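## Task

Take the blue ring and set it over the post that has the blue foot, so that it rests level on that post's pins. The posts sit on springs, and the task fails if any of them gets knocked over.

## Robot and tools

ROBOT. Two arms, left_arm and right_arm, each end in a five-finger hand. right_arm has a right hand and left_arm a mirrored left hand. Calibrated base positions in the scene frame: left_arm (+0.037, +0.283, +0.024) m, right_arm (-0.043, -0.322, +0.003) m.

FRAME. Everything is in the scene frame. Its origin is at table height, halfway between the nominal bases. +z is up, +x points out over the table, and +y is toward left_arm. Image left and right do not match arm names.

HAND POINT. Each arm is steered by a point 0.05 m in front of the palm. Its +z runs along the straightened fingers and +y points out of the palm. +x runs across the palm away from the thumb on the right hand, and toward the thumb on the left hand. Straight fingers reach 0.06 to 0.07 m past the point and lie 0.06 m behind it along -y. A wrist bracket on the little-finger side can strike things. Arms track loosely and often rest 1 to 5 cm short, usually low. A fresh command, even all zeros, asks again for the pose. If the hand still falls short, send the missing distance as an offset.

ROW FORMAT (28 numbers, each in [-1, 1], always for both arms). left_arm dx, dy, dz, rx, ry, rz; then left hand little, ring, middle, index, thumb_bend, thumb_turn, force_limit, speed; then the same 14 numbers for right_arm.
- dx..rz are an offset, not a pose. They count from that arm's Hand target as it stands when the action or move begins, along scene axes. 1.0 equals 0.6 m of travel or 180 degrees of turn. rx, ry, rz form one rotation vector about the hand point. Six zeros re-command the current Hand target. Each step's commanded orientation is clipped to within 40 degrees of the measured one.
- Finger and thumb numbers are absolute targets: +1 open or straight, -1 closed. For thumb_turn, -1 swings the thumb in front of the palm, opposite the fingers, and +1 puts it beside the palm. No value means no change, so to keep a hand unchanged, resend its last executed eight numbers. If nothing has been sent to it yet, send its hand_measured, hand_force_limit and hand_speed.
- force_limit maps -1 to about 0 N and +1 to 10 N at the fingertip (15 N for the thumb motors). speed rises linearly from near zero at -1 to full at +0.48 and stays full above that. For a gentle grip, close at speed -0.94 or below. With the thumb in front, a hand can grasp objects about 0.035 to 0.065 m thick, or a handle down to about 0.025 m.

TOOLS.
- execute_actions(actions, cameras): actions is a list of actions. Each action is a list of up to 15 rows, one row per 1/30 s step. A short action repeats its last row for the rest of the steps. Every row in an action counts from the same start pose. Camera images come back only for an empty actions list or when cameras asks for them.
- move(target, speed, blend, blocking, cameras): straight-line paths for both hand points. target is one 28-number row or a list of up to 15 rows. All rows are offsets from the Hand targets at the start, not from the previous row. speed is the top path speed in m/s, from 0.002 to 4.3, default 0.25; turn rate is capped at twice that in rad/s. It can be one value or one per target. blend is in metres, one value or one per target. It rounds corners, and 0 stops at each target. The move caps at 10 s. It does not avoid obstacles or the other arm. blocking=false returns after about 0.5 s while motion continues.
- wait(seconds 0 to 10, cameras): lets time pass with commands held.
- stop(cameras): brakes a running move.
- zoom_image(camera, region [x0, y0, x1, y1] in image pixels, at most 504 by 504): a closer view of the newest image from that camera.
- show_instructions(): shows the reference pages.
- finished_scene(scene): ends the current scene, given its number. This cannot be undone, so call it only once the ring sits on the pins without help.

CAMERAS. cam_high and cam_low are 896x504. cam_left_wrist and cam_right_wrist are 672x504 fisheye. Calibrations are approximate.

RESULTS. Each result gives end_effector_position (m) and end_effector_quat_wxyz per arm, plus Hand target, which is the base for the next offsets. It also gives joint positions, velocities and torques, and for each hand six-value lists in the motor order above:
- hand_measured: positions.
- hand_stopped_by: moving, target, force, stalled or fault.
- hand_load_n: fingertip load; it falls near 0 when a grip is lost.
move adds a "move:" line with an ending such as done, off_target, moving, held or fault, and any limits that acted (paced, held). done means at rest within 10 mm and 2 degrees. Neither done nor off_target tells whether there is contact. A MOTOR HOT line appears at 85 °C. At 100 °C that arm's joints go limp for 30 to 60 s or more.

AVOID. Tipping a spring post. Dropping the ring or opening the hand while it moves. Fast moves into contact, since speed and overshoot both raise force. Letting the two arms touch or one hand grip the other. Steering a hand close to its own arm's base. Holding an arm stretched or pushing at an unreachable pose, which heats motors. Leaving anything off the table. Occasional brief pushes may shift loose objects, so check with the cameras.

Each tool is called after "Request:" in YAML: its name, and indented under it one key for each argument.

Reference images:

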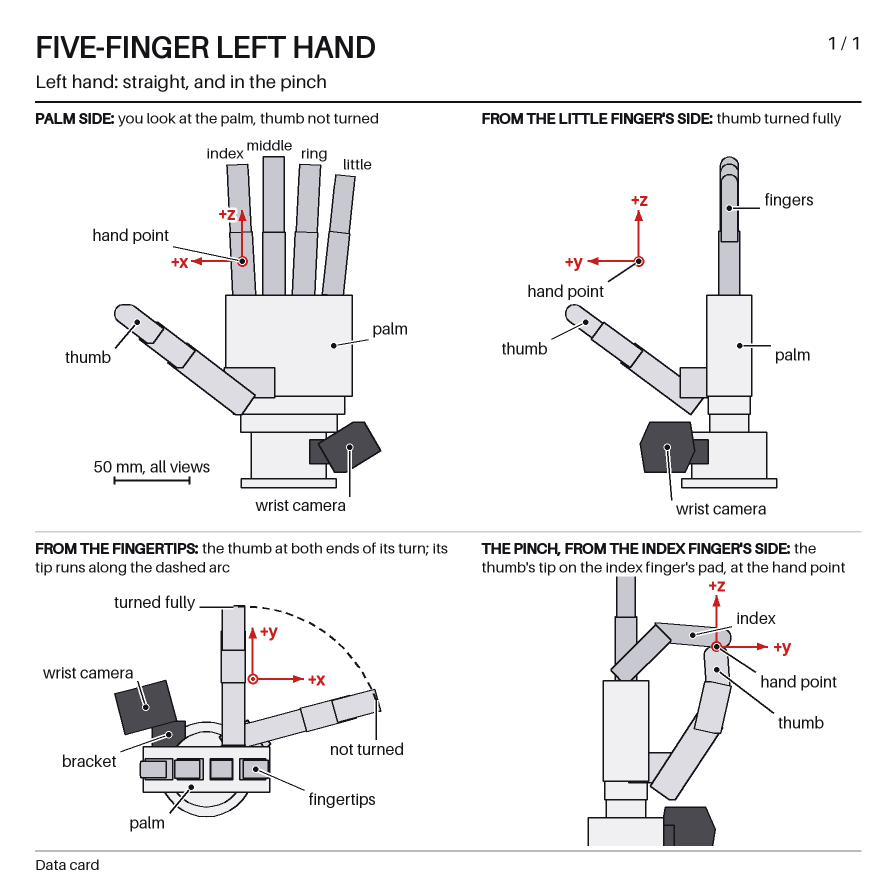

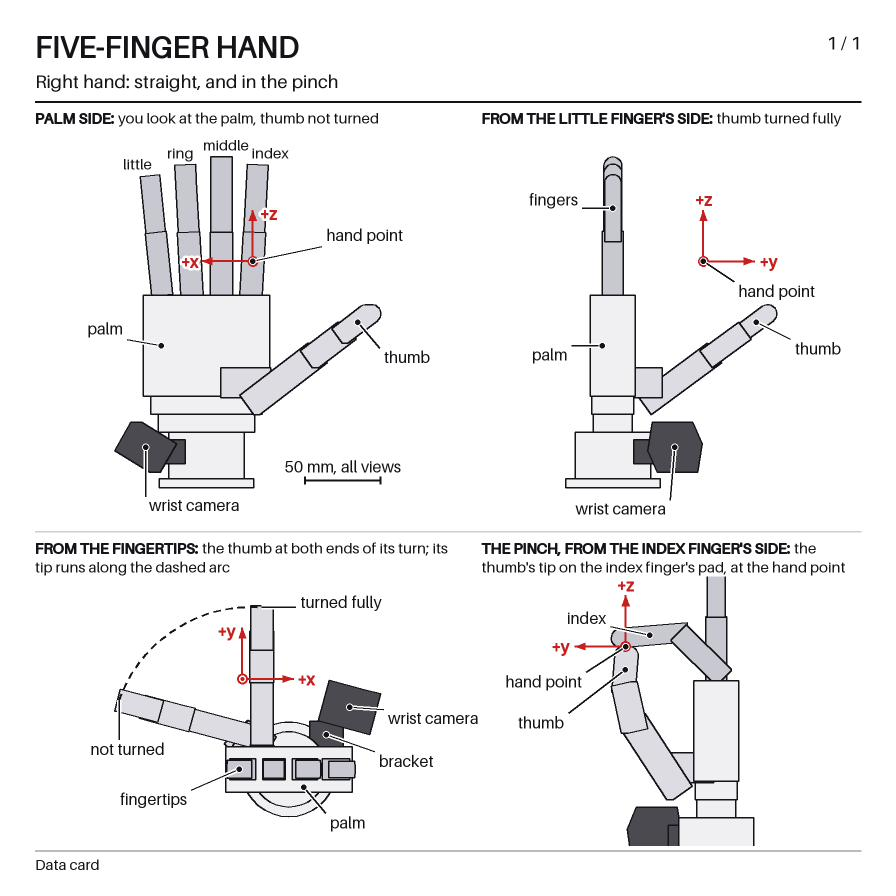

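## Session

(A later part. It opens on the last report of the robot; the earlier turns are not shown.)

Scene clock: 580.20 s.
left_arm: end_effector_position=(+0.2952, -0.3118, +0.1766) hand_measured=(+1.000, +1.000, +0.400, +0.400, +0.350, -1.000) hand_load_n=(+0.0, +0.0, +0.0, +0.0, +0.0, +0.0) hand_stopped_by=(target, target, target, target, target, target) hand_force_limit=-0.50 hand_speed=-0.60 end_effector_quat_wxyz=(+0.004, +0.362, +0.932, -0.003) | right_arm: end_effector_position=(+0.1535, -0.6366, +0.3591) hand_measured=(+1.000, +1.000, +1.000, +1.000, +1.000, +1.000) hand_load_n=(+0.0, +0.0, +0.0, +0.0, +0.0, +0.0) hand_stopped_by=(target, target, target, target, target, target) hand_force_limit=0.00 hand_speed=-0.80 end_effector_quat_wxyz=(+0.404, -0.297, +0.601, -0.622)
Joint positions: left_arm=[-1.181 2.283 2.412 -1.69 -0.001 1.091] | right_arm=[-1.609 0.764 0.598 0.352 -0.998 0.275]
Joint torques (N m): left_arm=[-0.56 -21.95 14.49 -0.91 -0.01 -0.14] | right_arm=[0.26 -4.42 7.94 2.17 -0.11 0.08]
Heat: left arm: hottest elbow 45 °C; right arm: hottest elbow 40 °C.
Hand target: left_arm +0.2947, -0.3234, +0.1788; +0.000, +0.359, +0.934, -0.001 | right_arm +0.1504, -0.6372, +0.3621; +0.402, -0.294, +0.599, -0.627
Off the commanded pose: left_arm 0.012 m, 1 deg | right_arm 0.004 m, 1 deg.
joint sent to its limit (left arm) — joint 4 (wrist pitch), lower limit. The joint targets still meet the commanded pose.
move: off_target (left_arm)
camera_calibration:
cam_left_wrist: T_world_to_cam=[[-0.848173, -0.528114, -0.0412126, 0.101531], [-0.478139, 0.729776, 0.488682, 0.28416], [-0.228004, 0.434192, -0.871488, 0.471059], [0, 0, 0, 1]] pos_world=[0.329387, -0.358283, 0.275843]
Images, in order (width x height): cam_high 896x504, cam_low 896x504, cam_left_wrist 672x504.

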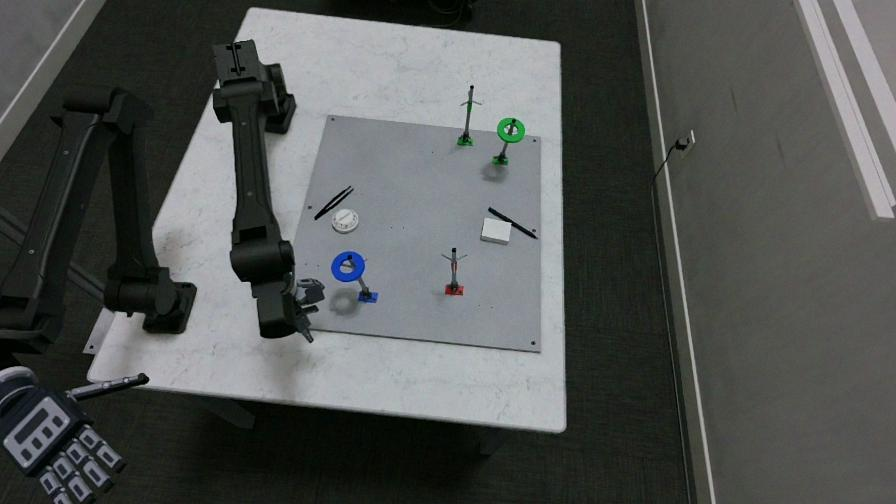

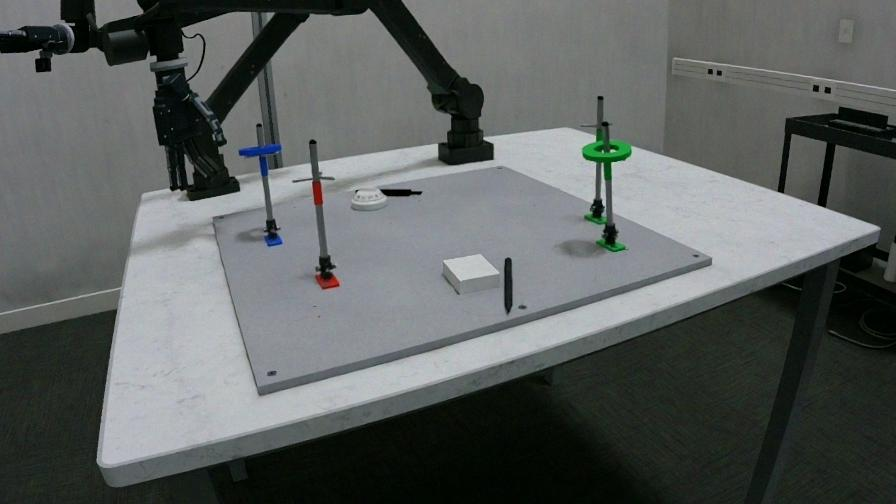

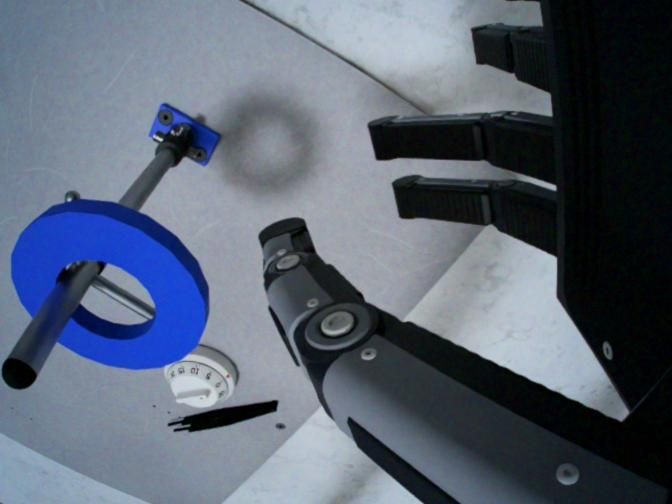

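Request:
zoom_image:
  camera: "cam_left_wrist"
  region: [0, 150, 250, 400]

Request:
zoom_image:
  camera: "cam_high"
  region: [310, 220, 400, 310]

Scaled by 2.016 from the camera's 672x504 image, which has a finer 960x720 frame.

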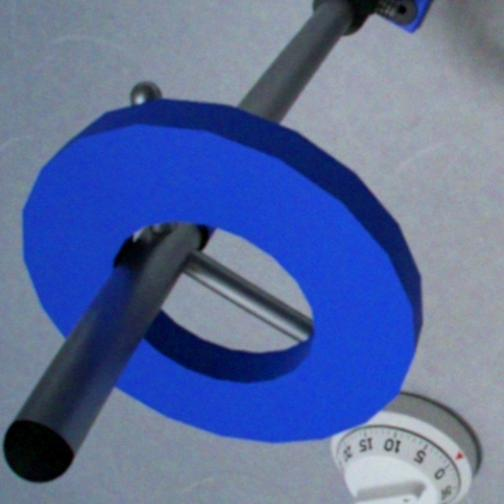

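Scaled by 5.600 from the camera's 896x504 image, which has a finer 1280x720 frame.

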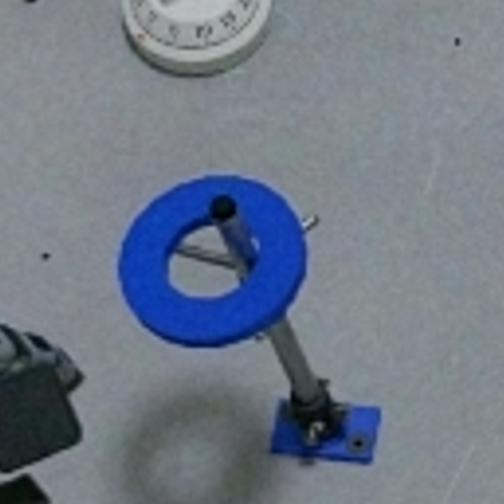

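Request:
move:
  target:
    - [0,0,0.2,0,0,0,1,1,0.4,0.4,0.35,-1,-0.5,-0.6,0,0,0,0,0,0,1,1,1,1,1,1,0,-0.8]
    - [-0.08,0.2,0.27,0,0,0,1,1,0.4,0.4,0.35,-1,-0.5,-0.6,0,0,0,0,0,0,1,1,1,1,1,1,0,-0.8]
  speed: 0.2
  blend: 0.03
  cameras: ["cam_low","cam_left_wrist","cam_high"]

Request:
zoom_image:
  camera: "cam_low"
  region: [230, 110, 300, 180]

Request:
zoom_image:
  camera: "cam_high"
  region: [320, 230, 390, 300]

Scene clock: 601.60 s.
left_arm: end_effector_position=(+0.2533, -0.2070, +0.3240) hand_measured=(+1.000, +1.000, +0.400, +0.400, +0.350, -1.000) hand_load_n=(+0.0, +0.0, +0.0, +0.0, +0.0, +0.0) hand_stopped_by=(target, target, target, target, target, target) hand_force_limit=-0.50 hand_speed=-0.60 end_effector_quat_wxyz=(+0.046, +0.363, +0.930, -0.044) | right_arm: end_effector_position=(+0.1535, -0.6366, +0.3591) hand_measured=(+1.000, +1.000, +1.000, +1.000, +1.000, +1.000) hand_load_n=(+0.0, +0.0, +0.0, +0.0, +0.0, +0.0) hand_stopped_by=(target, target, target, target, target, target) hand_force_limit=0.00 hand_speed=-0.80 end_effector_quat_wxyz=(+0.404, -0.297, +0.601, -0.622)
Joint positions: left_arm=[-1.191 1.83 2.078 -1.692 -0.012 1.084] | right_arm=[-1.609 0.764 0.598 0.352 -0.998 0.275]
Joint torques (N m): left_arm=[-1.03 -20.25 10.04 -0.59 -0.1 -0.15] | right_arm=[0.09 -3.6 7.95 2.1 -0.07 0.06]
Heat: left arm: hottest elbow 48 °C; right arm: hottest elbow 40 °C.
Hand target: left_arm +0.2466, -0.2035, +0.3409; +0.000, +0.359, +0.934, -0.001 | right_arm +0.1504, -0.6372, +0.3621; +0.402, -0.294, +0.599, -0.627
Off the commanded pose: left_arm 0.018 m, 7 deg | right_arm 0.004 m, 1 deg.
joint sent to its limit (left arm) — joint 4 (wrist pitch), lower limit. The joint targets are off in orientation, not in position.
move: off_target (left_arm)
camera_calibration:
cam_left_wrist: T_world_to_cam=[[-0.847894, -0.529491, -0.026757, 0.122302], [-0.497837, 0.77782, 0.383608, 0.16453], [-0.182305, 0.338579, -0.923108, 0.529911], [0, 0, 0, 1]] pos_world=[0.282213, -0.242634, 0.429323]
Images, in order (width x height): cam_high 896x504, cam_low 896x504, cam_left_wrist 672x504.

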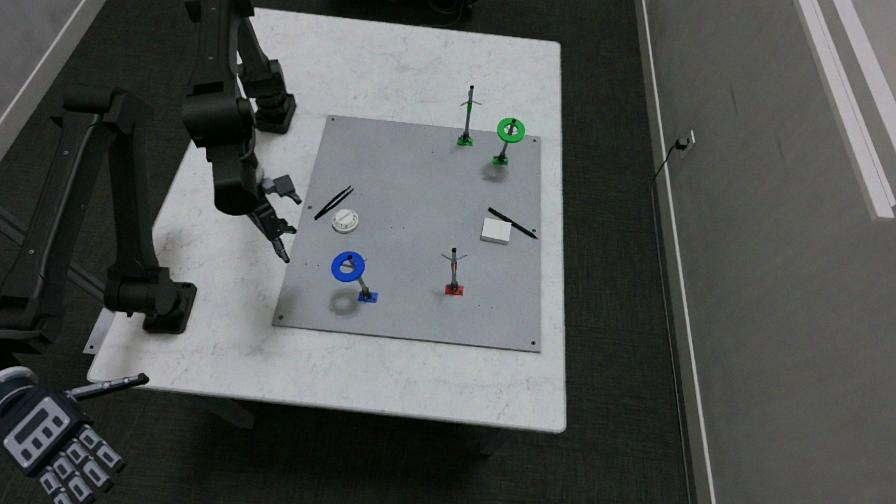

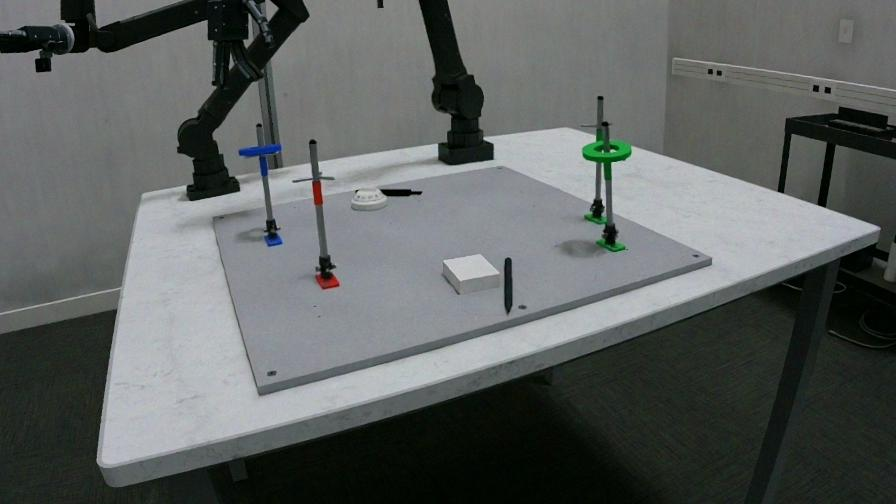

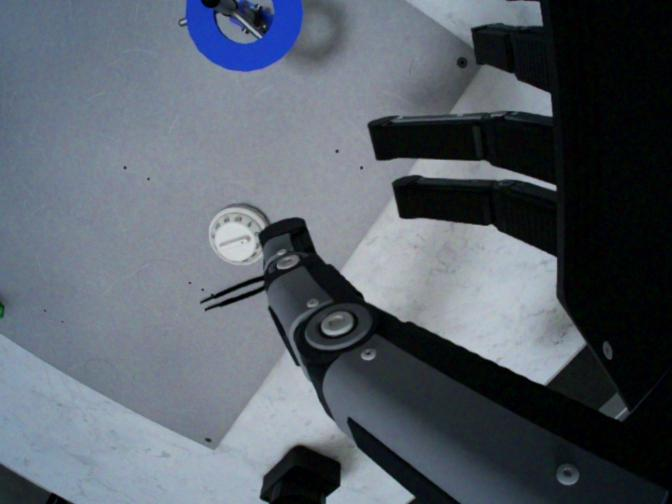

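Scaled by 7.200 from the camera's 896x504 image, which has a finer 1280x720 frame.

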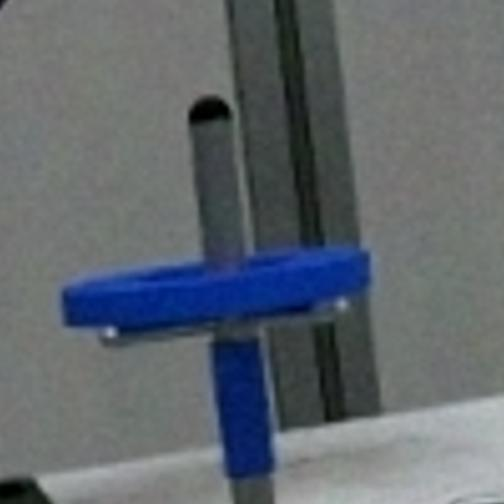

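Scaled by 7.200 from the camera's 896x504 image, which has a finer 1280x720 frame.

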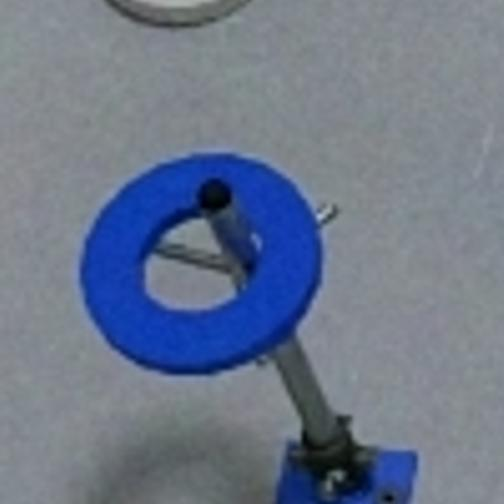

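Request:
finished_scene:
  scene: 3

The scene is finished: the task was done.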